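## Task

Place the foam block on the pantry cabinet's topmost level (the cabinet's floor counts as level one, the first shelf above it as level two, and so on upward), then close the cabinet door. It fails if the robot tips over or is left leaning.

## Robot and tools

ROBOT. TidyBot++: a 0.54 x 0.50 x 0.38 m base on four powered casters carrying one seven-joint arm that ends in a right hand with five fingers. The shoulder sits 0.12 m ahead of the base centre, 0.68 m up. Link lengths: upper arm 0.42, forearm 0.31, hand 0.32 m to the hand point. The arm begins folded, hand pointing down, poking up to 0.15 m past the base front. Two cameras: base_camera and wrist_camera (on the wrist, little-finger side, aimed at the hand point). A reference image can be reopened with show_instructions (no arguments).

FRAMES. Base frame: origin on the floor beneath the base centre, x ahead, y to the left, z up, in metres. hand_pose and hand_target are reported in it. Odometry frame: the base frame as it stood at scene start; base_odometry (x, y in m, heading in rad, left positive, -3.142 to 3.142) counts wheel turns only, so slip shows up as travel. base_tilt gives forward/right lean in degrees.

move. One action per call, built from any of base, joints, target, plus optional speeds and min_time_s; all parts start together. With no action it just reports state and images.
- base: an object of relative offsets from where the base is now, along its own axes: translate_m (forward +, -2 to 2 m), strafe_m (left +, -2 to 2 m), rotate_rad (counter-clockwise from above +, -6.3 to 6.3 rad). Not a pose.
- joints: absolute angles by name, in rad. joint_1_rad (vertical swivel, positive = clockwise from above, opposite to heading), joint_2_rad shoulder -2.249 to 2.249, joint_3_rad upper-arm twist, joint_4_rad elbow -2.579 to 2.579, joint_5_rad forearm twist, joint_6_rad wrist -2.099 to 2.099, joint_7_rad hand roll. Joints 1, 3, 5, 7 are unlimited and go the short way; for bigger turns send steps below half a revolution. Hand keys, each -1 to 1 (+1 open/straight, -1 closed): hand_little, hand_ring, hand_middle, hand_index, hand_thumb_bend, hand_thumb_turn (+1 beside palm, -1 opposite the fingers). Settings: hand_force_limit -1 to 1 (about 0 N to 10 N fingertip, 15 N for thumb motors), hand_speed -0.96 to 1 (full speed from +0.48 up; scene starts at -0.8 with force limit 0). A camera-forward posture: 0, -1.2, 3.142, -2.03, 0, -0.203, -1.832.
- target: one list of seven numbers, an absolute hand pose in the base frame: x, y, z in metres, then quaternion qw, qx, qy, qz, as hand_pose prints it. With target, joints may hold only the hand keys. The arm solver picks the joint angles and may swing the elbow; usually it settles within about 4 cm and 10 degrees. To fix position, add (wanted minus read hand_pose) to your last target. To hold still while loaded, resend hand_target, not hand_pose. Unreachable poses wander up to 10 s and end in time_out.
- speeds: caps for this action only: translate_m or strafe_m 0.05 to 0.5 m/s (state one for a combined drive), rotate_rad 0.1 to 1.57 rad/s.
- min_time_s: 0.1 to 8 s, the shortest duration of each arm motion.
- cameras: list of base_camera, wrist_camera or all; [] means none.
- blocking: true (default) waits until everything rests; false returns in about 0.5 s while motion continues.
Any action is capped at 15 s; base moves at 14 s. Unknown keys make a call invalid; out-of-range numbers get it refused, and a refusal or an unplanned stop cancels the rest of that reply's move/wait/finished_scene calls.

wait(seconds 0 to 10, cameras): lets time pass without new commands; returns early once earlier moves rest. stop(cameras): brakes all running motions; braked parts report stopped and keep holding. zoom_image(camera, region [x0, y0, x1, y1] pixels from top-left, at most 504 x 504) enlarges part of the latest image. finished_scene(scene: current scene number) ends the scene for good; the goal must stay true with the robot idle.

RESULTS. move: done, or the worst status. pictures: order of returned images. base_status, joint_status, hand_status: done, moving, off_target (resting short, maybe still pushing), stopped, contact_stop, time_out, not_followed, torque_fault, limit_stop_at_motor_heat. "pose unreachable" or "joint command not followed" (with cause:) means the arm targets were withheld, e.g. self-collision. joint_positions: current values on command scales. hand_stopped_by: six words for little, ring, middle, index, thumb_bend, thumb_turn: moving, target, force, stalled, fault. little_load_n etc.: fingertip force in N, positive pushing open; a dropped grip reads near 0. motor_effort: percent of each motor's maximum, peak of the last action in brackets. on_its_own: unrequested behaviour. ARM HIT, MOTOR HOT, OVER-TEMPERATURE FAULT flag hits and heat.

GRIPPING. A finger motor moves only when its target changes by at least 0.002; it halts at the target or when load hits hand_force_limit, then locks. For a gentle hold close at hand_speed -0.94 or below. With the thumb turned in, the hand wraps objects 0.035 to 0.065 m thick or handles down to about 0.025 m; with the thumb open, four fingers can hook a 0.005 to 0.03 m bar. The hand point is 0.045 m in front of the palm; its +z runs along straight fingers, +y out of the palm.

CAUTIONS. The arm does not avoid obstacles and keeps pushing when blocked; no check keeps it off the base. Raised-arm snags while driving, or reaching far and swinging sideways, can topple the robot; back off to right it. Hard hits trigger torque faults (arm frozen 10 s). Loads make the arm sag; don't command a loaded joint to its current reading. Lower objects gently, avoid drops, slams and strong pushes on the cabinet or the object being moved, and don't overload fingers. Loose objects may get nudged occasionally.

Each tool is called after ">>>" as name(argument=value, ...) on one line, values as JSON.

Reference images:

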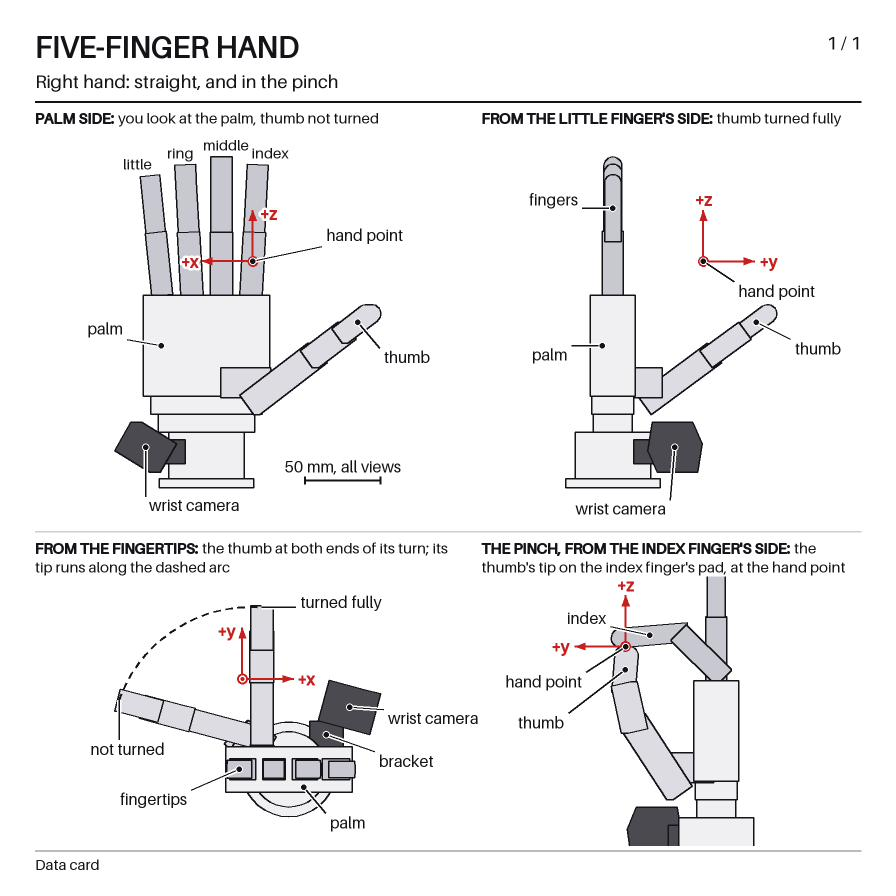

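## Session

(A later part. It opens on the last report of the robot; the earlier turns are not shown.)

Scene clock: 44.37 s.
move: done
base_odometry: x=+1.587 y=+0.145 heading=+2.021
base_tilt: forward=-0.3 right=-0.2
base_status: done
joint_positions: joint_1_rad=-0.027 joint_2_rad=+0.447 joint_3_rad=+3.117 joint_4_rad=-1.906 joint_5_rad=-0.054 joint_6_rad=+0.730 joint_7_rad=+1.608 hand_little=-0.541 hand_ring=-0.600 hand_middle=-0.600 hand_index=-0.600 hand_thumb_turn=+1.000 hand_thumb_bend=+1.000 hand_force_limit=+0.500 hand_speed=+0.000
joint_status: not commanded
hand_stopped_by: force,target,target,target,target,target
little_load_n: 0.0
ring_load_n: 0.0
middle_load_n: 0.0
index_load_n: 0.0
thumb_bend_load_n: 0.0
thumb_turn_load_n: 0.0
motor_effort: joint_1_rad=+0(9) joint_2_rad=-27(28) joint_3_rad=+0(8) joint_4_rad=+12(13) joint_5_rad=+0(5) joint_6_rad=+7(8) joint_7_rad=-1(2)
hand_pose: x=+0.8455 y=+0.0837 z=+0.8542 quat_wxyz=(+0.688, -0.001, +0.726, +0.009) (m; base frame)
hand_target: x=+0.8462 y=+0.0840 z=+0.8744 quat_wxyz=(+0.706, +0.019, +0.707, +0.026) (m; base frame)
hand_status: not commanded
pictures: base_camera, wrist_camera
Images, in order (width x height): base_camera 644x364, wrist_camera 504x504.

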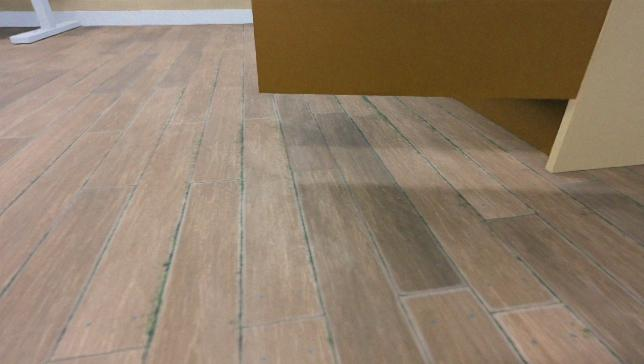

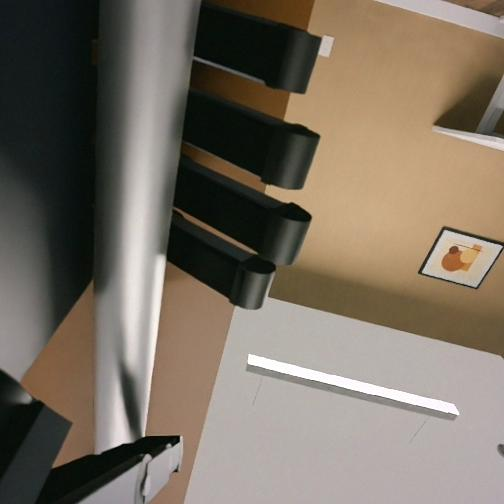

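>>> move(base={"translate_m": -0.088, "strafe_m": -0.272, "rotate_rad": 0.3}, speeds={"translate_m": 0.15, "rotate_rad": 0.16})

>>> move(joints={"hand_little": 0, "hand_ring": 0, "hand_middle": 0, "hand_index": 0})

>>> move(base={"strafe_m": -0.07}, speeds={"strafe_m": 0.1}, cameras=["all"])

Scene clock: 47.10 s.
move: done
base_odometry: x=+1.871 y=+0.184 heading=+2.322
base_tilt: forward=-0.3 right=-0.2
base_status: done
joint_positions: joint_1_rad=-0.031 joint_2_rad=+0.447 joint_3_rad=+3.113 joint_4_rad=-1.906 joint_5_rad=-0.055 joint_6_rad=+0.731 joint_7_rad=+1.608 hand_little=-0.541 hand_ring=-0.600 hand_middle=-0.600 hand_index=-0.600 hand_thumb_turn=+1.000 hand_thumb_bend=+1.000 hand_force_limit=+0.500 hand_speed=+0.000
joint_status: not commanded
hand_stopped_by: force,target,target,target,target,target
little_load_n: 0.0
ring_load_n: 0.0
middle_load_n: 0.0
index_load_n: 0.0
thumb_bend_load_n: 0.0
thumb_turn_load_n: -2.5
motor_effort: joint_1_rad=+3(6) joint_2_rad=-27(28) joint_3_rad=+1(5) joint_4_rad=+12(13) joint_5_rad=-1(5) joint_6_rad=+8(9) joint_7_rad=-1(3)
hand_pose: x=+0.8449 y=+0.0885 z=+0.8547 quat_wxyz=(+0.688, -0.002, +0.725, +0.012) (m; base frame)
hand_target: x=+0.8462 y=+0.0840 z=+0.8744 quat_wxyz=(+0.706, +0.019, +0.707, +0.026) (m; base frame)
hand_status: not commanded
pictures: none

Scene clock: 47.80 s.
move: done
base_odometry: x=+1.871 y=+0.184 heading=+2.322
base_tilt: forward=-0.3 right=-0.2
base_status: not commanded
joint_positions: joint_1_rad=-0.031 joint_2_rad=+0.447 joint_3_rad=+3.113 joint_4_rad=-1.906 joint_5_rad=-0.055 joint_6_rad=+0.731 joint_7_rad=+1.608 hand_little=+0.000 hand_ring=+0.000 hand_middle=+0.000 hand_index=+0.000 hand_thumb_turn=+1.000 hand_thumb_bend=+1.000 hand_force_limit=+0.500 hand_speed=+0.000
joint_status: all done
hand_stopped_by: target,target,target,target,target,target
little_load_n: 0.0
ring_load_n: 0.0
middle_load_n: 0.0
index_load_n: 0.0
thumb_bend_load_n: 0.0
thumb_turn_load_n: -3.0
motor_effort: joint_1_rad=+3(3) joint_2_rad=-27(27) joint_3_rad=+1(2) joint_4_rad=+12(13) joint_5_rad=-1(1) joint_6_rad=+7(9) joint_7_rad=-1(2)
hand_pose: x=+0.8449 y=+0.0885 z=+0.8547 quat_wxyz=(+0.688, -0.002, +0.725, +0.012) (m; base frame)
hand_target: x=+0.8462 y=+0.0840 z=+0.8744 quat_wxyz=(+0.706, +0.019, +0.707, +0.026) (m; base frame)
hand_status: not commanded
pictures: none

Scene clock: 49.07 s.
move: done
base_odometry: x=+1.922 y=+0.232 heading=+2.321
base_tilt: forward=-0.3 right=-0.2
base_status: done
joint_positions: joint_1_rad=-0.032 joint_2_rad=+0.447 joint_3_rad=+3.105 joint_4_rad=-1.906 joint_5_rad=-0.056 joint_6_rad=+0.731 joint_7_rad=+1.602 hand_little=+0.000 hand_ring=+0.000 hand_middle=+0.000 hand_index=+0.000 hand_thumb_turn=+1.000 hand_thumb_bend=+1.000 hand_force_limit=+0.500 hand_speed=+0.000
joint_status: not commanded
hand_stopped_by: target,target,target,target,target,target
little_load_n: 0.0
ring_load_n: 0.0
middle_load_n: 0.0
index_load_n: 0.0
thumb_bend_load_n: 0.0
thumb_turn_load_n: -0.5
motor_effort: joint_1_rad=+1(11) joint_2_rad=-27(28) joint_3_rad=+0(7) joint_4_rad=+12(13) joint_5_rad=+0(8) joint_6_rad=+8(9) joint_7_rad=-1(4)
hand_pose: x=+0.8441 y=+0.0939 z=+0.8555 quat_wxyz=(+0.688, -0.002, +0.725, +0.018) (m; base frame)
hand_target: x=+0.8462 y=+0.0840 z=+0.8744 quat_wxyz=(+0.706, +0.019, +0.707, +0.026) (m; base frame)
hand_status: not commanded
pictures: base_camera, wrist_camera
Images, in order (width x height): base_camera 644x364, wrist_camera 504x504.

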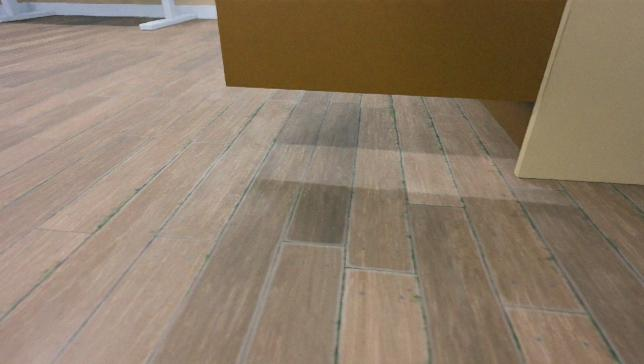

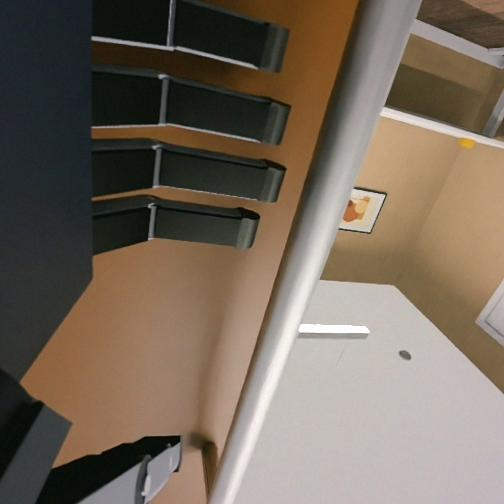

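>>> move(base={"translate_m": -0.35}, cameras=[])

>>> move(base={"translate_m": 1.30, "strafe_m": 1.145}, joints={"joint_1_rad": 0, "joint_2_rad": -1.2, "joint_3_rad": 3.142, "joint_4_rad": -2.03, "joint_5_rad": 0, "joint_6_rad": -0.4, "joint_7_rad": -1.832}, cameras=["all"])

Scene clock: 51.53 s.
move: done
base_odometry: x=+2.161 y=-0.024 heading=+2.321
base_tilt: forward=-0.3 right=-0.2
base_status: done
joint_positions: joint_1_rad=-0.032 joint_2_rad=+0.447 joint_3_rad=+3.105 joint_4_rad=-1.906 joint_5_rad=-0.056 joint_6_rad=+0.732 joint_7_rad=+1.602 hand_little=+0.000 hand_ring=+0.000 hand_middle=+0.000 hand_index=+0.000 hand_thumb_turn=+1.000 hand_thumb_bend=+1.000 hand_force_limit=+0.500 hand_speed=+0.000
joint_status: not commanded
hand_stopped_by: target,target,target,target,target,target
little_load_n: 0.0
ring_load_n: 0.0
middle_load_n: 0.0
index_load_n: 0.0
thumb_bend_load_n: 0.0
thumb_turn_load_n: 0.0
motor_effort: joint_1_rad=+2(3) joint_2_rad=-27(32) joint_3_rad=+0(1) joint_4_rad=+12(13) joint_5_rad=+0(1) joint_6_rad=+8(9) joint_7_rad=+0(1)
hand_pose: x=+0.8442 y=+0.0939 z=+0.8555 quat_wxyz=(+0.688, -0.002, +0.725, +0.018) (m; base frame)
hand_target: x=+0.8462 y=+0.0840 z=+0.8744 quat_wxyz=(+0.706, +0.019, +0.707, +0.026) (m; base frame)
hand_status: not commanded
pictures: none
No camera images: "cameras" was empty.

Scene clock: 56.37 s.
move: done
base_odometry: x=+0.437 y=+0.145 heading=+2.321
base_tilt: forward=-0.3 right=-0.2
base_status: done
joint_positions: joint_1_rad=-0.023 joint_2_rad=-1.184 joint_3_rad=+3.112 joint_4_rad=-1.998 joint_5_rad=-0.056 joint_6_rad=-0.330 joint_7_rad=+4.405 hand_little=+0.000 hand_ring=+0.000 hand_middle=+0.000 hand_index=+0.000 hand_thumb_turn=+1.000 hand_thumb_bend=+1.000 hand_force_limit=+0.500 hand_speed=+0.000
joint_status: all done
hand_stopped_by: target,target,target,target,target,target
little_load_n: 0.0
ring_load_n: 0.0
middle_load_n: 0.0
index_load_n: 0.0
thumb_bend_load_n: 0.0
thumb_turn_load_n: 0.0
motor_effort: joint_1_rad=+1(2) joint_2_rad=+14(29) joint_3_rad=+1(3) joint_4_rad=+12(16) joint_5_rad=+0(1) joint_6_rad=+6(9) joint_7_rad=+0(2)
hand_pose: x=+0.2730 y=-0.0204 z=+1.1453 quat_wxyz=(+0.162, -0.537, +0.069, -0.825) (m; base frame)
hand_target: x=+0.2775 y=-0.0490 z=+1.1114 quat_wxyz=(+0.106, -0.572, +0.075, -0.810) (m; base frame)
hand_status: not commanded
pictures: base_camera, wrist_camera
Images, in order (width x height): base_camera 644x364, wrist_camera 504x504.

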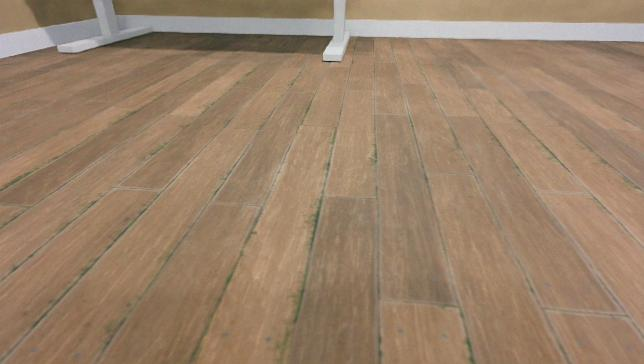

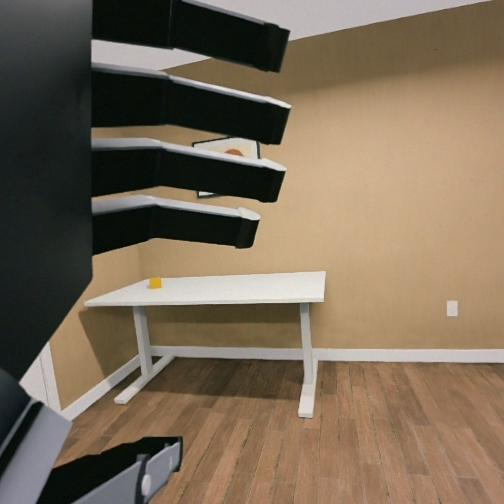

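>>> move(base={"translate_m": 1.25, "strafe_m": 1.13, "rotate_rad": -0.145}, joints={"joint_6_rad": -0.6}, cameras=["all"])

Scene clock: 62.47 s.
move: done
base_odometry: x=-1.242 y=+0.288 heading=+2.176
base_tilt: forward=-0.4 right=-0.2
base_status: done
joint_positions: joint_1_rad=-0.020 joint_2_rad=-1.189 joint_3_rad=+3.117 joint_4_rad=-2.008 joint_5_rad=-0.056 joint_6_rad=-0.548 joint_7_rad=+4.405 hand_little=+0.000 hand_ring=+0.000 hand_middle=+0.000 hand_index=+0.000 hand_thumb_turn=+1.000 hand_thumb_bend=+1.000 hand_force_limit=+0.500 hand_speed=+0.000
joint_status: all done
hand_stopped_by: target,target,target,target,target,target
little_load_n: 0.0
ring_load_n: 0.0
middle_load_n: 0.0
index_load_n: 0.0
thumb_bend_load_n: 0.0
thumb_turn_load_n: 0.0
motor_effort: joint_1_rad=+1(3) joint_2_rad=+13(16) joint_3_rad=+1(3) joint_4_rad=+12(14) joint_5_rad=+0(0) joint_6_rad=+7(9) joint_7_rad=-1(1)
hand_pose: x=+0.2854 y=-0.0212 z=+1.0705 quat_wxyz=(+0.150, -0.626, +0.082, -0.761) (m; base frame)
hand_target: x=+0.2840 y=-0.0490 z=+1.0468 quat_wxyz=(+0.098, -0.650, +0.086, -0.749) (m; base frame)
hand_status: not commanded
pictures: base_camera, wrist_camera
Images, in order (width x height): base_camera 644x364, wrist_camera 504x504.

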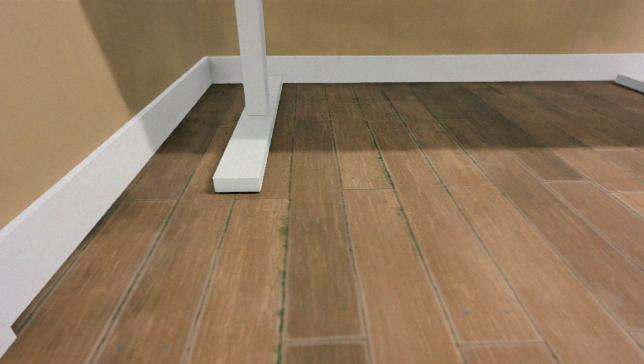

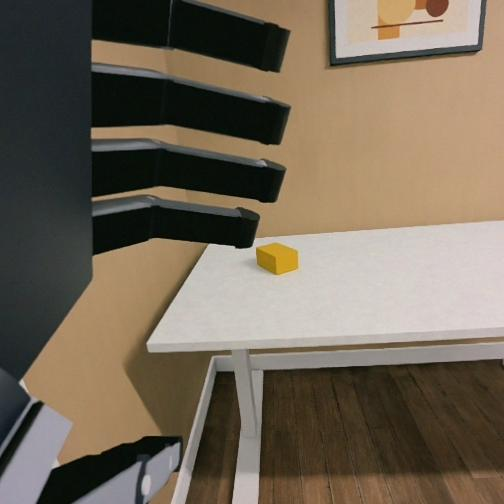

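>>> zoom_image(camera="wrist_camera", region=[190, 200, 350, 320])

Scaled by 3.150 from the camera's 504x504 image, which has a finer 720x720 frame.

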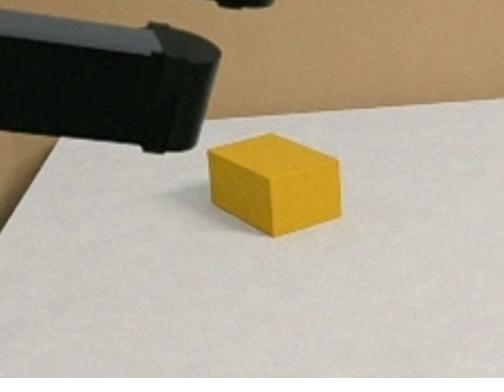

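>>> move(base={"strafe_m": -0.3})

>>> move(base={"translate_m": 0.268, "strafe_m": -0.29, "rotate_rad": 0.565}, joints={"joint_6_rad": -0.8}, cameras=["all"])

Scene clock: 68.83 s.
move: done
base_odometry: x=-0.996 y=+0.459 heading=+2.177
base_tilt: forward=-0.3 right=-0.2
base_status: done
joint_positions: joint_1_rad=-0.017 joint_2_rad=-1.189 joint_3_rad=+3.124 joint_4_rad=-2.008 joint_5_rad=-0.055 joint_6_rad=-0.548 joint_7_rad=+4.405 hand_little=+0.000 hand_ring=+0.000 hand_middle=+0.000 hand_index=+0.000 hand_thumb_turn=+1.000 hand_thumb_bend=+1.000 hand_force_limit=+0.500 hand_speed=+0.000
joint_status: not commanded
hand_stopped_by: target,target,target,target,target,target
little_load_n: 0.0
ring_load_n: 0.0
middle_load_n: 0.0
index_load_n: 0.0
thumb_bend_load_n: 0.0
thumb_turn_load_n: 0.0
motor_effort: joint_1_rad=+1(3) joint_2_rad=+13(15) joint_3_rad=+1(3) joint_4_rad=+11(13) joint_5_rad=+0(1) joint_6_rad=+7(8) joint_7_rad=-1(1)
hand_pose: x=+0.2852 y=-0.0251 z=+1.0705 quat_wxyz=(+0.149, -0.625, +0.087, -0.761) (m; base frame)
hand_target: x=+0.2840 y=-0.0490 z=+1.0468 quat_wxyz=(+0.098, -0.650, +0.086, -0.749) (m; base frame)
hand_status: not commanded
pictures: none

Scene clock: 71.00 s.
move: done
base_odometry: x=-0.910 y=+0.845 heading=+2.743
base_tilt: forward=-0.3 right=-0.2
base_status: done
joint_positions: joint_1_rad=-0.014 joint_2_rad=-1.191 joint_3_rad=+3.125 joint_4_rad=-2.012 joint_5_rad=-0.055 joint_6_rad=-0.755 joint_7_rad=+4.405 hand_little=+0.000 hand_ring=+0.000 hand_middle=+0.000 hand_index=+0.000 hand_thumb_turn=+1.000 hand_thumb_bend=+1.000 hand_force_limit=+0.500 hand_speed=+0.000
joint_status: all done
hand_stopped_by: target,target,target,target,target,target
little_load_n: 0.0
ring_load_n: 0.0
middle_load_n: 0.0
index_load_n: 0.0
thumb_bend_load_n: 0.0
thumb_turn_load_n: 0.0
motor_effort: joint_1_rad=+1(2) joint_2_rad=+13(17) joint_3_rad=+1(2) joint_4_rad=+13(14) joint_5_rad=+0(0) joint_6_rad=+7(10) joint_7_rad=+0(1)
hand_pose: x=+0.2823 y=-0.0241 z=+1.0013 quat_wxyz=(+0.137, -0.702, +0.097, -0.692) (m; base frame)
hand_target: x=+0.2776 y=-0.0490 z=+0.9821 quat_wxyz=(+0.089, -0.721, +0.095, -0.680) (m; base frame)
hand_status: not commanded
pictures: base_camera, wrist_camera
Images, in order (width x height): base_camera 644x364, wrist_camera 504x504.

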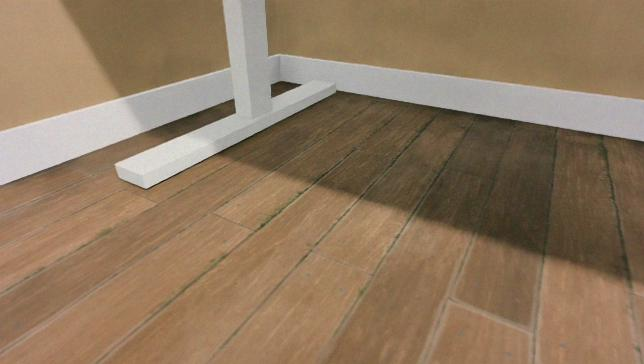

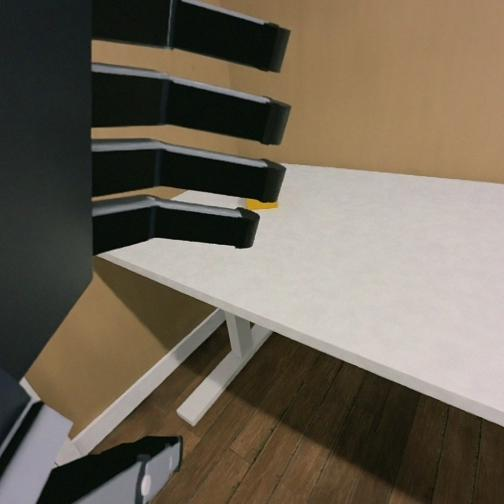

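>>> move(joints={"joint_6_rad": -0.6}, cameras=["wrist_camera"])

>>> zoom_image(camera="wrist_camera", region=[190, 200, 350, 320])

Scene clock: 71.90 s.
move: done
base_odometry: x=-0.910 y=+0.845 heading=+2.743
base_tilt: forward=-0.3 right=-0.2
base_status: not commanded
joint_positions: joint_1_rad=-0.014 joint_2_rad=-1.191 joint_3_rad=+3.125 joint_4_rad=-2.013 joint_5_rad=-0.055 joint_6_rad=-0.605 joint_7_rad=+4.405 hand_little=+0.000 hand_ring=+0.000 hand_middle=+0.000 hand_index=+0.000 hand_thumb_turn=+1.000 hand_thumb_bend=+1.000 hand_force_limit=+0.500 hand_speed=+0.000
joint_status: all done
hand_stopped_by: target,target,target,target,target,target
little_load_n: 0.0
ring_load_n: 0.0
middle_load_n: 0.0
index_load_n: 0.0
thumb_bend_load_n: 0.0
thumb_turn_load_n: 0.0
motor_effort: joint_1_rad=+0(2) joint_2_rad=+14(14) joint_3_rad=+1(2) joint_4_rad=+12(14) joint_5_rad=+0(0) joint_6_rad=+7(10) joint_7_rad=+0(1)
hand_pose: x=+0.2862 y=-0.0251 z=+1.0496 quat_wxyz=(+0.145, -0.648, +0.090, -0.742) (m; base frame)
hand_target: x=+0.2840 y=-0.0490 z=+1.0468 quat_wxyz=(+0.098, -0.650, +0.086, -0.749) (m; base frame)
hand_status: not commanded
pictures: wrist_camera
Images, in order (width x height): wrist_camera 504x504.

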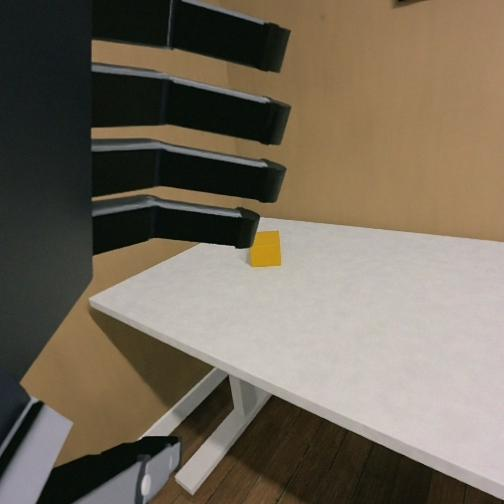

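Scaled by 3.150 from the camera's 504x504 image, which has a finer 720x720 frame.

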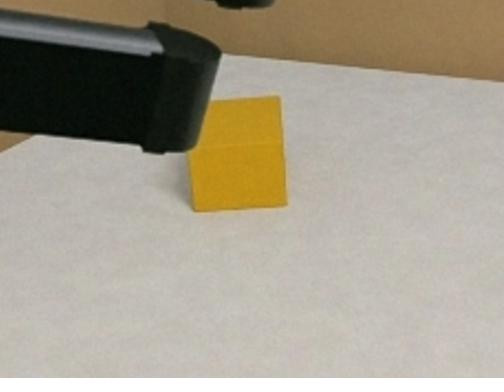

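>>> move(joints={"joint_1_rad": 0.0, "joint_2_rad": 0.62, "joint_3_rad": 3.142, "joint_4_rad": -0.82, "joint_5_rad": 0.06, "joint_6_rad": -0.62, "joint_7_rad": 3.12, "hand_force_limit": 0}, min_time_s=3, cameras=["all"])

Scene clock: 76.30 s.
move: done
base_odometry: x=-0.910 y=+0.845 heading=+2.743
base_tilt: forward=-0.3 right=-0.2
base_status: not commanded
joint_positions: joint_1_rad=-0.014 joint_2_rad=+0.602 joint_3_rad=+3.125 joint_4_rad=-0.843 joint_5_rad=-0.004 joint_6_rad=-0.605 joint_7_rad=+3.167 hand_little=+0.000 hand_ring=+0.000 hand_middle=+0.000 hand_index=+0.000 hand_thumb_turn=+1.000 hand_thumb_bend=+1.000 hand_force_limit=+0.000 hand_speed=+0.000
joint_status: all done
hand_stopped_by: target,target,target,target,target,target
little_load_n: 0.0
ring_load_n: 0.0
middle_load_n: 0.0
index_load_n: 0.0
thumb_bend_load_n: 0.0
thumb_turn_load_n: 0.0
motor_effort: joint_1_rad=+1(3) joint_2_rad=-34(36) joint_3_rad=-1(2) joint_4_rad=+15(17) joint_5_rad=+0(1) joint_6_rad=+6(9) joint_7_rad=+0(2)
hand_pose: x=+0.9254 y=+0.0528 z=+0.8660 quat_wxyz=(+0.372, -0.618, +0.590, -0.362) (m; base frame)
hand_target: x=+0.9317 y=+0.0190 z=+0.8599 quat_wxyz=(+0.348, -0.608, +0.604, -0.380) (m; base frame)
hand_status: not commanded
pictures: base_camera, wrist_camera
Images, in order (width x height): base_camera 644x364, wrist_camera 504x504.

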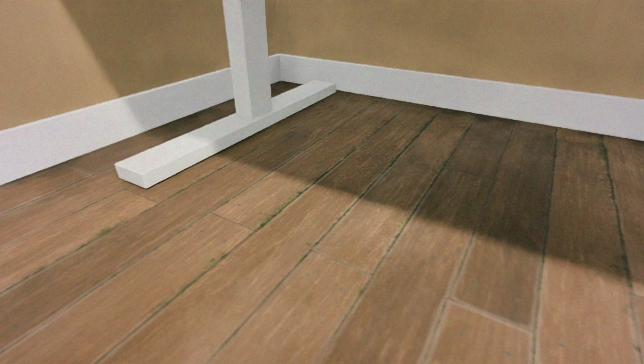

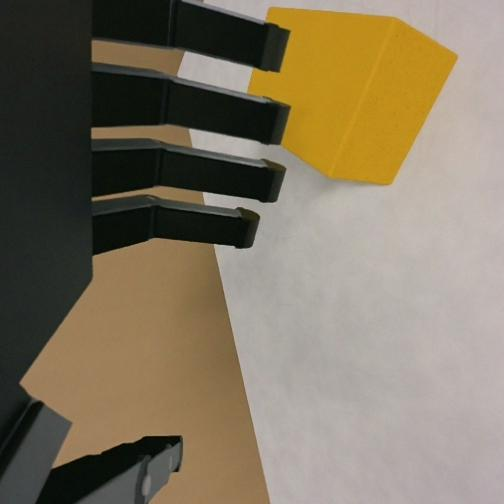

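>>> move(base={"translate_m": 0.24, "strafe_m": -0.035}, speeds={"translate_m": 0.2}, cameras=["all"])

Scene clock: 78.87 s.
move: done
base_odometry: x=-1.118 y=+0.971 heading=+2.742
base_tilt: forward=-0.3 right=-0.2
base_status: done
joint_positions: joint_1_rad=-0.014 joint_2_rad=+0.605 joint_3_rad=+3.125 joint_4_rad=-0.841 joint_5_rad=-0.003 joint_6_rad=-0.605 joint_7_rad=+3.166 hand_little=+0.000 hand_ring=+0.000 hand_middle=+0.000 hand_index=+0.000 hand_thumb_turn=+1.000 hand_thumb_bend=+1.000 hand_force_limit=+0.000 hand_speed=+0.000
joint_status: not commanded
hand_stopped_by: target,target,target,target,target,target
little_load_n: 0.0
ring_load_n: 0.0
middle_load_n: 0.0
index_load_n: 0.0
thumb_bend_load_n: 0.0
thumb_turn_load_n: 0.0
motor_effort: joint_1_rad=+1(6) joint_2_rad=-34(36) joint_3_rad=+0(2) joint_4_rad=+15(16) joint_5_rad=+0(1) joint_6_rad=+7(8) joint_7_rad=-1(1)
hand_pose: x=+0.9263 y=+0.0524 z=+0.8650 quat_wxyz=(+0.371, -0.618, +0.591, -0.362) (m; base frame)
hand_target: x=+0.9317 y=+0.0190 z=+0.8599 quat_wxyz=(+0.348, -0.608, +0.604, -0.380) (m; base frame)
hand_status: not commanded
pictures: base_camera, wrist_camera
Images, in order (width x height): base_camera 644x364, wrist_camera 504x504.

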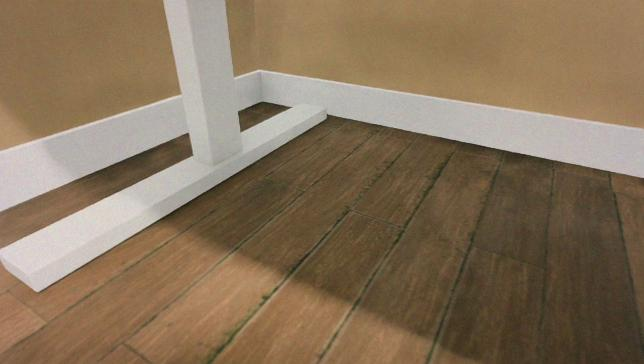

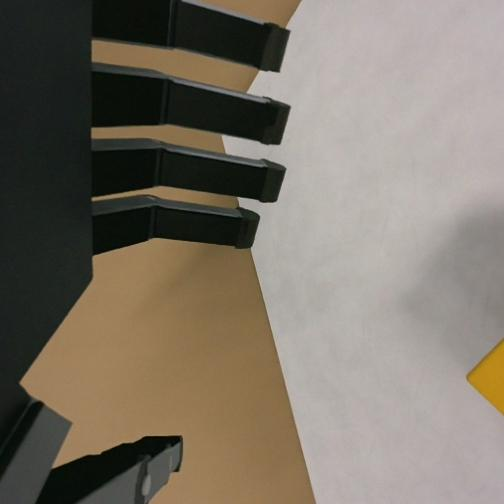

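>>> move(joints={"joint_2_rad": 0.645, "joint_4_rad": -1.10, "joint_6_rad": -0.33}, min_time_s=2, cameras=["all"])

Scene clock: 81.90 s.
move: done
base_odometry: x=-1.118 y=+0.971 heading=+2.742
base_tilt: forward=-0.3 right=-0.2
base_status: not commanded
joint_positions: joint_1_rad=-0.014 joint_2_rad=+0.616 joint_3_rad=+3.125 joint_4_rad=-1.063 joint_5_rad=-0.003 joint_6_rad=-0.390 joint_7_rad=+3.166 hand_little=+0.000 hand_ring=+0.000 hand_middle=+0.000 hand_index=+0.000 hand_thumb_turn=+1.000 hand_thumb_bend=+1.000 hand_force_limit=+0.000 hand_speed=+0.000
joint_status: all done
hand_stopped_by: target,target,target,target,target,target
little_load_n: 0.0
ring_load_n: 0.0
middle_load_n: -0.5
index_load_n: 0.0
thumb_bend_load_n: 0.0
thumb_turn_load_n: -0.5
motor_effort: joint_1_rad=+2(2) joint_2_rad=-34(35) joint_3_rad=+0(1) joint_4_rad=+15(16) joint_5_rad=+0(0) joint_6_rad=+6(8) joint_7_rad=-1(2)
hand_pose: x=+0.9271 y=+0.0530 z=+0.7840 quat_wxyz=(+0.366, -0.621, +0.594, -0.357) (m; base frame)
hand_target: x=+0.9345 y=+0.0235 z=+0.7542 quat_wxyz=(+0.347, -0.616, +0.602, -0.372) (m; base frame)
hand_status: not commanded
pictures: base_camera, wrist_camera
Images, in order (width x height): base_camera 644x364, wrist_camera 504x504.

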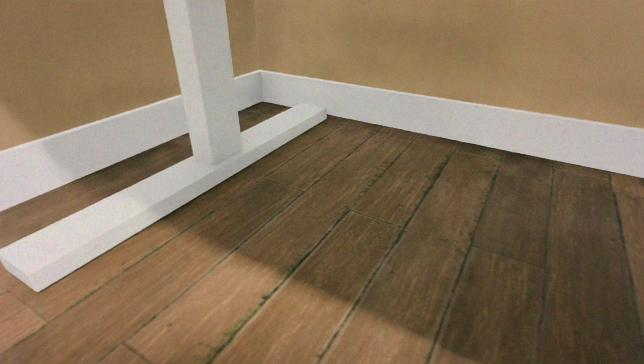

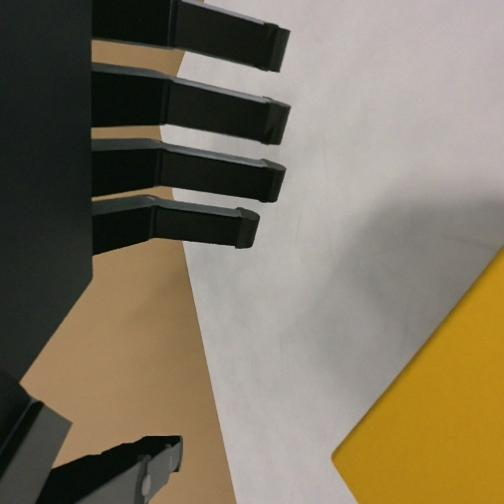

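>>> move(joints={"joint_2_rad": 0.66, "joint_4_rad": -1.155, "joint_6_rad": -0.285}, min_time_s=1.5, cameras=["wrist_camera"])

Scene clock: 84.00 s.
move: done
base_odometry: x=-1.118 y=+0.971 heading=+2.742
base_tilt: forward=-0.3 right=-0.2
base_status: not commanded
joint_positions: joint_1_rad=-0.014 joint_2_rad=+0.629 joint_3_rad=+3.125 joint_4_rad=-1.116 joint_5_rad=-0.003 joint_6_rad=-0.345 joint_7_rad=+3.166 hand_little=+0.000 hand_ring=+0.000 hand_middle=+0.000 hand_index=+0.000 hand_thumb_turn=+1.000 hand_thumb_bend=+1.000 hand_force_limit=+0.000 hand_speed=+0.000
joint_status: all done
hand_stopped_by: target,target,target,target,target,target
little_load_n: 0.0
ring_load_n: 0.0
middle_load_n: 0.0
index_load_n: 0.0
thumb_bend_load_n: 0.0
thumb_turn_load_n: 0.0
motor_effort: joint_1_rad=+1(2) joint_2_rad=-34(35) joint_3_rad=+0(1) joint_4_rad=+14(16) joint_5_rad=+0(0) joint_6_rad=+6(8) joint_7_rad=+0(1)
hand_pose: x=+0.9241 y=+0.0530 z=+0.7555 quat_wxyz=(+0.359, -0.625, +0.598, -0.350) (m; base frame)
hand_target: x=+0.9296 y=+0.0243 z=+0.7226 quat_wxyz=(+0.340, -0.621, +0.605, -0.363) (m; base frame)
hand_status: not commanded
pictures: wrist_camera
Images, in order (width x height): wrist_camera 504x504.

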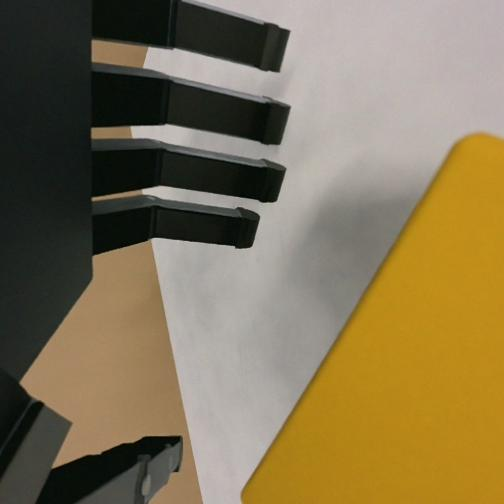

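>>> move(joints={"joint_4_rad": -1.175, "joint_6_rad": -0.265})

>>> move(base={"translate_m": -0.13}, speeds={"translate_m": 0.1}, cameras=["wrist_camera"])

Scene clock: 85.47 s.
move: done
base_odometry: x=-1.118 y=+0.971 heading=+2.742
base_tilt: forward=-0.3 right=-0.2
base_status: not commanded
joint_positions: joint_1_rad=-0.014 joint_2_rad=+0.632 joint_3_rad=+3.125 joint_4_rad=-1.139 joint_5_rad=-0.003 joint_6_rad=-0.321 joint_7_rad=+3.166 hand_little=+0.000 hand_ring=+0.000 hand_middle=+0.000 hand_index=+0.000 hand_thumb_turn=+1.000 hand_thumb_bend=+1.000 hand_force_limit=+0.000 hand_speed=+0.000
joint_status: all done
hand_stopped_by: target,target,target,target,target,target
little_load_n: 0.0
ring_load_n: 0.0
middle_load_n: 0.0
index_load_n: 0.0
thumb_bend_load_n: -0.5
thumb_turn_load_n: 0.0
motor_effort: joint_1_rad=+1(1) joint_2_rad=-34(35) joint_3_rad=+1(1) joint_4_rad=+14(16) joint_5_rad=+0(0) joint_6_rad=+6(7) joint_7_rad=-1(1)
hand_pose: x=+0.9232 y=+0.0530 z=+0.7459 quat_wxyz=(+0.359, -0.626, +0.598, -0.350) (m; base frame)
hand_target: x=+0.9280 y=+0.0246 z=+0.7165 quat_wxyz=(+0.340, -0.622, +0.605, -0.363) (m; base frame)
hand_status: not commanded
pictures: none

Scene clock: 87.33 s.
move: done
base_odometry: x=-0.998 y=+0.920 heading=+2.742
base_tilt: forward=-0.3 right=-0.2
base_status: done
joint_positions: joint_1_rad=-0.014 joint_2_rad=+0.637 joint_3_rad=+3.125 joint_4_rad=-1.140 joint_5_rad=-0.002 joint_6_rad=-0.320 joint_7_rad=+3.166 hand_little=+0.000 hand_ring=+0.000 hand_middle=+0.000 hand_index=+0.000 hand_thumb_turn=+1.000 hand_thumb_bend=+1.000 hand_force_limit=+0.000 hand_speed=+0.000
joint_status: not commanded
hand_stopped_by: target,target,target,target,target,target
little_load_n: 0.0
ring_load_n: 0.0
middle_load_n: 0.0
index_load_n: 0.0
thumb_bend_load_n: 0.0
thumb_turn_load_n: 0.0
motor_effort: joint_1_rad=+1(4) joint_2_rad=-34(36) joint_3_rad=+0(2) joint_4_rad=+15(16) joint_5_rad=+0(1) joint_6_rad=+6(8) joint_7_rad=-1(1)
hand_pose: x=+0.9237 y=+0.0525 z=+0.7420 quat_wxyz=(+0.357, -0.626, +0.599, -0.349) (m; base frame)
hand_target: x=+0.9280 y=+0.0246 z=+0.7165 quat_wxyz=(+0.340, -0.622, +0.605, -0.363) (m; base frame)
hand_status: not commanded
pictures: wrist_camera
Images, in order (width x height): wrist_camera 504x504.

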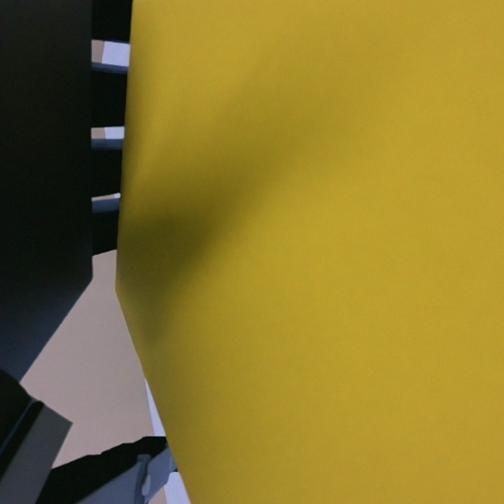

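>>> move(base={"translate_m": -0.25}, speeds={"translate_m": 0.12}, cameras=["all"])

Scene clock: 90.10 s.
move: done
base_odometry: x=-0.767 y=+0.823 heading=+2.742
base_tilt: forward=-0.3 right=-0.2
base_status: done
joint_positions: joint_1_rad=-0.014 joint_2_rad=+0.638 joint_3_rad=+3.125 joint_4_rad=-1.140 joint_5_rad=-0.002 joint_6_rad=-0.315 joint_7_rad=+3.166 hand_little=+0.000 hand_ring=+0.000 hand_middle=+0.000 hand_index=+0.000 hand_thumb_turn=+1.000 hand_thumb_bend=+1.000 hand_force_limit=+0.000 hand_speed=+0.000
joint_status: not commanded
hand_stopped_by: target,target,target,target,target,target
little_load_n: 0.0
ring_load_n: 0.0
middle_load_n: -1.0
index_load_n: 0.0
thumb_bend_load_n: 0.0
thumb_turn_load_n: -0.5
motor_effort: joint_1_rad=+0(4) joint_2_rad=-34(36) joint_3_rad=+0(1) joint_4_rad=+14(15) joint_5_rad=+0(0) joint_6_rad=+6(7) joint_7_rad=+0(1)
hand_pose: x=+0.9247 y=+0.0525 z=+0.7419 quat_wxyz=(+0.358, -0.625, +0.599, -0.350) (m; base frame)
hand_target: x=+0.9280 y=+0.0246 z=+0.7165 quat_wxyz=(+0.340, -0.622, +0.605, -0.363) (m; base frame)
hand_status: not commanded
pictures: base_camera, wrist_camera
Images, in order (width x height): base_camera 644x364, wrist_camera 504x504.

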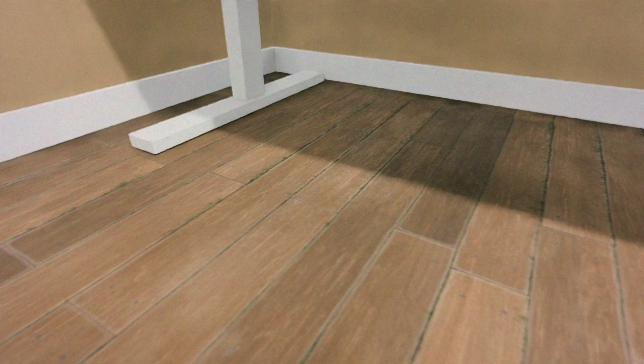

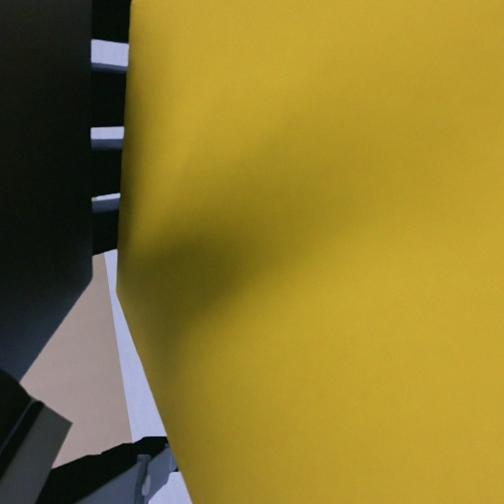

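>>> move(base={"translate_m": -0.10}, speeds={"translate_m": 0.1})

>>> move(base={"translate_m": 0.03}, speeds={"translate_m": 0.1})

>>> move(joints={"joint_2_rad": 0.40, "joint_4_rad": -1.10, "joint_6_rad": -0.55}, cameras=["wrist_camera"])

Scene clock: 92.67 s.
move: done
base_odometry: x=-0.675 y=+0.784 heading=+2.742
base_tilt: forward=-0.3 right=-0.2
base_status: done
joint_positions: joint_1_rad=-0.014 joint_2_rad=+0.639 joint_3_rad=+3.125 joint_4_rad=-1.141 joint_5_rad=-0.002 joint_6_rad=-0.311 joint_7_rad=+3.165 hand_little=+0.000 hand_ring=+0.000 hand_middle=+0.000 hand_index=+0.000 hand_thumb_turn=+1.000 hand_thumb_bend=+1.000 hand_force_limit=+0.000 hand_speed=+0.000
joint_status: not commanded
hand_stopped_by: target,target,target,target,target,target
little_load_n: 0.0
ring_load_n: 0.0
middle_load_n: -1.5
index_load_n: 0.0
thumb_bend_load_n: 0.0
thumb_turn_load_n: -0.5
motor_effort: joint_1_rad=+1(3) joint_2_rad=-33(36) joint_3_rad=+0(1) joint_4_rad=+14(15) joint_5_rad=+0(0) joint_6_rad=+7(7) joint_7_rad=+0(1)
hand_pose: x=+0.9254 y=+0.0525 z=+0.7417 quat_wxyz=(+0.359, -0.625, +0.598, -0.350) (m; base frame)
hand_target: x=+0.9280 y=+0.0246 z=+0.7165 quat_wxyz=(+0.340, -0.622, +0.605, -0.363) (m; base frame)
hand_status: not commanded
pictures: none

Scene clock: 93.53 s.
move: done
base_odometry: x=-0.703 y=+0.796 heading=+2.742
base_tilt: forward=-0.3 right=-0.2
base_status: done
joint_positions: joint_1_rad=-0.014 joint_2_rad=+0.639 joint_3_rad=+3.125 joint_4_rad=-1.141 joint_5_rad=-0.002 joint_6_rad=-0.310 joint_7_rad=+3.165 hand_little=+0.000 hand_ring=+0.000 hand_middle=+0.000 hand_index=+0.000 hand_thumb_turn=+1.000 hand_thumb_bend=+1.000 hand_force_limit=+0.000 hand_speed=+0.000
joint_status: not commanded
hand_stopped_by: target,target,target,target,target,target
little_load_n: 0.0
ring_load_n: 0.0
middle_load_n: 0.0
index_load_n: 0.0
thumb_bend_load_n: 0.0
thumb_turn_load_n: -0.5
motor_effort: joint_1_rad=+1(3) joint_2_rad=-33(33) joint_3_rad=+0(1) joint_4_rad=+14(15) joint_5_rad=+0(0) joint_6_rad=+5(7) joint_7_rad=-1(1)
hand_pose: x=+0.9256 y=+0.0524 z=+0.7417 quat_wxyz=(+0.359, -0.625, +0.598, -0.351) (m; base frame)
hand_target: x=+0.9280 y=+0.0246 z=+0.7165 quat_wxyz=(+0.340, -0.622, +0.605, -0.363) (m; base frame)
hand_status: not commanded
pictures: none

Scene clock: 95.17 s.
move: done
base_odometry: x=-0.703 y=+0.796 heading=+2.742
base_tilt: forward=-0.3 right=-0.2
base_status: not commanded
joint_positions: joint_1_rad=-0.014 joint_2_rad=+0.408 joint_3_rad=+3.125 joint_4_rad=-1.109 joint_5_rad=-0.002 joint_6_rad=-0.480 joint_7_rad=+3.165 hand_little=+0.000 hand_ring=+0.000 hand_middle=+0.000 hand_index=+0.000 hand_thumb_turn=+1.000 hand_thumb_bend=+1.000 hand_force_limit=+0.000 hand_speed=+0.000
joint_status: all done
hand_stopped_by: target,target,target,target,target,target
little_load_n: 0.0
ring_load_n: 0.0
middle_load_n: 0.0
index_load_n: 0.0
thumb_bend_load_n: -0.5
thumb_turn_load_n: 0.0
motor_effort: joint_1_rad=+0(2) joint_2_rad=-29(38) joint_3_rad=+0(1) joint_4_rad=+15(17) joint_5_rad=+0(0) joint_6_rad=+7(8) joint_7_rad=+0(1)
hand_pose: x=+0.8666 y=+0.0516 z=+0.8968 quat_wxyz=(+0.387, -0.608, +0.580, -0.379) (m; base frame)
hand_target: x=+0.8549 y=+0.0200 z=+0.8888 quat_wxyz=(+0.352, -0.607, +0.601, -0.382) (m; base frame)
hand_status: not commanded
pictures: wrist_camera
Images, in order (width x height): wrist_camera 504x504.

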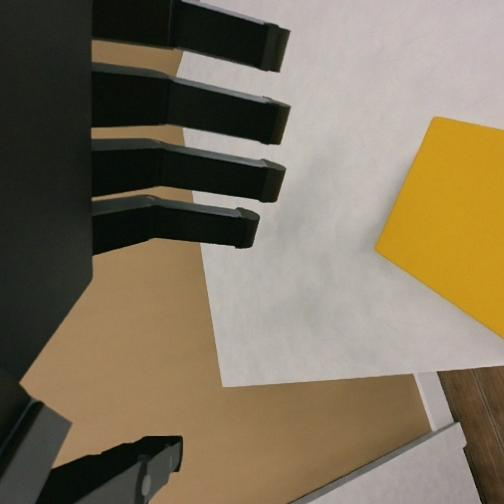

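>>> move(base={"translate_m": 0.05}, speeds={"translate_m": 0.2})

>>> move(joints={"joint_2_rad": 0.66, "joint_4_rad": -1.175, "joint_6_rad": -0.265}, min_time_s=1.5)

>>> move(base={"translate_m": -0.129}, speeds={"translate_m": 0.08})

>>> move(base={"translate_m": 0.04}, speeds={"translate_m": 0.1})

>>> move(joints={"joint_2_rad": 0.40, "joint_4_rad": -1.10, "joint_6_rad": -0.55}, cameras=["wrist_camera"])

Scene clock: 97.33 s.
move: done
base_odometry: x=-0.749 y=+0.815 heading=+2.742
base_tilt: forward=-0.3 right=-0.2
base_status: done
joint_positions: joint_1_rad=-0.014 joint_2_rad=+0.408 joint_3_rad=+3.125 joint_4_rad=-1.109 joint_5_rad=-0.002 joint_6_rad=-0.481 joint_7_rad=+3.165 hand_little=+0.000 hand_ring=+0.000 hand_middle=+0.000 hand_index=+0.000 hand_thumb_turn=+1.000 hand_thumb_bend=+1.000 hand_force_limit=+0.000 hand_speed=+0.000
joint_status: not commanded
hand_stopped_by: target,target,target,target,target,target
little_load_n: 0.0
ring_load_n: 0.0
middle_load_n: 0.0
index_load_n: 0.0
thumb_bend_load_n: 0.0
thumb_turn_load_n: 0.0
motor_effort: joint_1_rad=+1(2) joint_2_rad=-29(33) joint_3_rad=+0(1) joint_4_rad=+15(16) joint_5_rad=+0(0) joint_6_rad=+7(8) joint_7_rad=-1(1)
hand_pose: x=+0.8663 y=+0.0515 z=+0.8961 quat_wxyz=(+0.386, -0.609, +0.580, -0.379) (m; base frame)
hand_target: x=+0.8549 y=+0.0200 z=+0.8888 quat_wxyz=(+0.352, -0.607, +0.601, -0.382) (m; base frame)
hand_status: not commanded
pictures: none

Scene clock: 99.17 s.
move: done
base_odometry: x=-0.749 y=+0.815 heading=+2.742
base_tilt: forward=-0.3 right=-0.2
base_status: not commanded
joint_positions: joint_1_rad=-0.014 joint_2_rad=+0.637 joint_3_rad=+3.125 joint_4_rad=-1.139 joint_5_rad=-0.002 joint_6_rad=-0.323 joint_7_rad=+3.165 hand_little=+0.000 hand_ring=+0.000 hand_middle=+0.000 hand_index=+0.000 hand_thumb_turn=+1.000 hand_thumb_bend=+1.000 hand_force_limit=+0.000 hand_speed=+0.000
joint_status: all done
hand_stopped_by: target,target,target,target,target,target
little_load_n: 0.0
ring_load_n: 0.0
middle_load_n: -0.5
index_load_n: 0.0
thumb_bend_load_n: 0.0
thumb_turn_load_n: -0.5
motor_effort: joint_1_rad=+1(2) joint_2_rad=-33(37) joint_3_rad=+0(1) joint_4_rad=+14(16) joint_5_rad=+0(0) joint_6_rad=+5(8) joint_7_rad=+0(1)
hand_pose: x=+0.9234 y=+0.0524 z=+0.7420 quat_wxyz=(+0.357, -0.626, +0.600, -0.348) (m; base frame)
hand_target: x=+0.9280 y=+0.0246 z=+0.7165 quat_wxyz=(+0.340, -0.622, +0.605, -0.363) (m; base frame)
hand_status: not commanded
pictures: none

Scene clock: 101.33 s.
move: done
base_odometry: x=-0.630 y=+0.765 heading=+2.742
base_tilt: forward=-0.3 right=-0.2
base_status: done
joint_positions: joint_1_rad=-0.013 joint_2_rad=+0.638 joint_3_rad=+3.125 joint_4_rad=-1.139 joint_5_rad=-0.002 joint_6_rad=-0.318 joint_7_rad=+3.165 hand_little=+0.000 hand_ring=+0.000 hand_middle=+0.000 hand_index=+0.000 hand_thumb_turn=+1.000 hand_thumb_bend=+1.000 hand_force_limit=+0.000 hand_speed=+0.000
joint_status: not commanded
hand_stopped_by: target,target,target,target,target,target
little_load_n: 0.0
ring_load_n: 0.0
middle_load_n: -0.5
index_load_n: 0.0
thumb_bend_load_n: 0.0
thumb_turn_load_n: -0.5
motor_effort: joint_1_rad=+1(3) joint_2_rad=-33(37) joint_3_rad=+0(1) joint_4_rad=+14(16) joint_5_rad=+0(0) joint_6_rad=+8(8) joint_7_rad=+0(1)
hand_pose: x=+0.9242 y=+0.0521 z=+0.7419 quat_wxyz=(+0.357, -0.626, +0.599, -0.349) (m; base frame)
hand_target: x=+0.9280 y=+0.0246 z=+0.7165 quat_wxyz=(+0.340, -0.622, +0.605, -0.363) (m; base frame)
hand_status: not commanded
pictures: none

Scene clock: 102.30 s.
move: done
base_odometry: x=-0.667 y=+0.781 heading=+2.742
base_tilt: forward=-0.3 right=-0.2
base_status: done
joint_positions: joint_1_rad=-0.013 joint_2_rad=+0.638 joint_3_rad=+3.125 joint_4_rad=-1.140 joint_5_rad=-0.002 joint_6_rad=-0.316 joint_7_rad=+3.165 hand_little=+0.000 hand_ring=+0.000 hand_middle=+0.000 hand_index=+0.000 hand_thumb_turn=+1.000 hand_thumb_bend=+1.000 hand_force_limit=+0.000 hand_speed=+0.000
joint_status: not commanded
hand_stopped_by: target,target,target,target,target,target
little_load_n: 0.0
ring_load_n: 0.0
middle_load_n: 0.0
index_load_n: 0.0
thumb_bend_load_n: -0.5
thumb_turn_load_n: 0.0
motor_effort: joint_1_rad=+0(2) joint_2_rad=-33(35) joint_3_rad=+0(1) joint_4_rad=+14(15) joint_5_rad=+0(0) joint_6_rad=+6(7) joint_7_rad=-1(1)
hand_pose: x=+0.9244 y=+0.0520 z=+0.7419 quat_wxyz=(+0.358, -0.625, +0.599, -0.350) (m; base frame)
hand_target: x=+0.9280 y=+0.0246 z=+0.7165 quat_wxyz=(+0.340, -0.622, +0.605, -0.363) (m; base frame)
hand_status: not commanded
pictures: none

Scene clock: 103.93 s.
move: done
base_odometry: x=-0.667 y=+0.781 heading=+2.742
base_tilt: forward=-0.3 right=-0.2
base_status: not commanded
joint_positions: joint_1_rad=-0.013 joint_2_rad=+0.408 joint_3_rad=+3.125 joint_4_rad=-1.109 joint_5_rad=-0.002 joint_6_rad=-0.480 joint_7_rad=+3.165 hand_little=+0.000 hand_ring=+0.000 hand_middle=+0.000 hand_index=+0.000 hand_thumb_turn=+1.000 hand_thumb_bend=+1.000 hand_force_limit=+0.000 hand_speed=+0.000
joint_status: all done
hand_stopped_by: target,target,target,target,target,target
little_load_n: 0.0
ring_load_n: 0.0
middle_load_n: 0.0
index_load_n: 0.0
thumb_bend_load_n: 0.0
thumb_turn_load_n: 0.0
motor_effort: joint_1_rad=+1(2) joint_2_rad=-29(38) joint_3_rad=+0(1) joint_4_rad=+15(17) joint_5_rad=+0(0) joint_6_rad=+7(8) joint_7_rad=-1(1)
hand_pose: x=+0.8667 y=+0.0511 z=+0.8965 quat_wxyz=(+0.386, -0.608, +0.580, -0.379) (m; base frame)
hand_target: x=+0.8549 y=+0.0200 z=+0.8888 quat_wxyz=(+0.352, -0.607, +0.601, -0.382) (m; base frame)
hand_status: not commanded
pictures: wrist_camera
Images, in order (width x height): wrist_camera 504x504.

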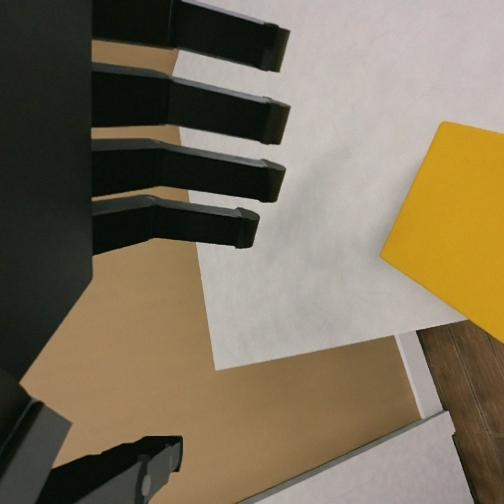

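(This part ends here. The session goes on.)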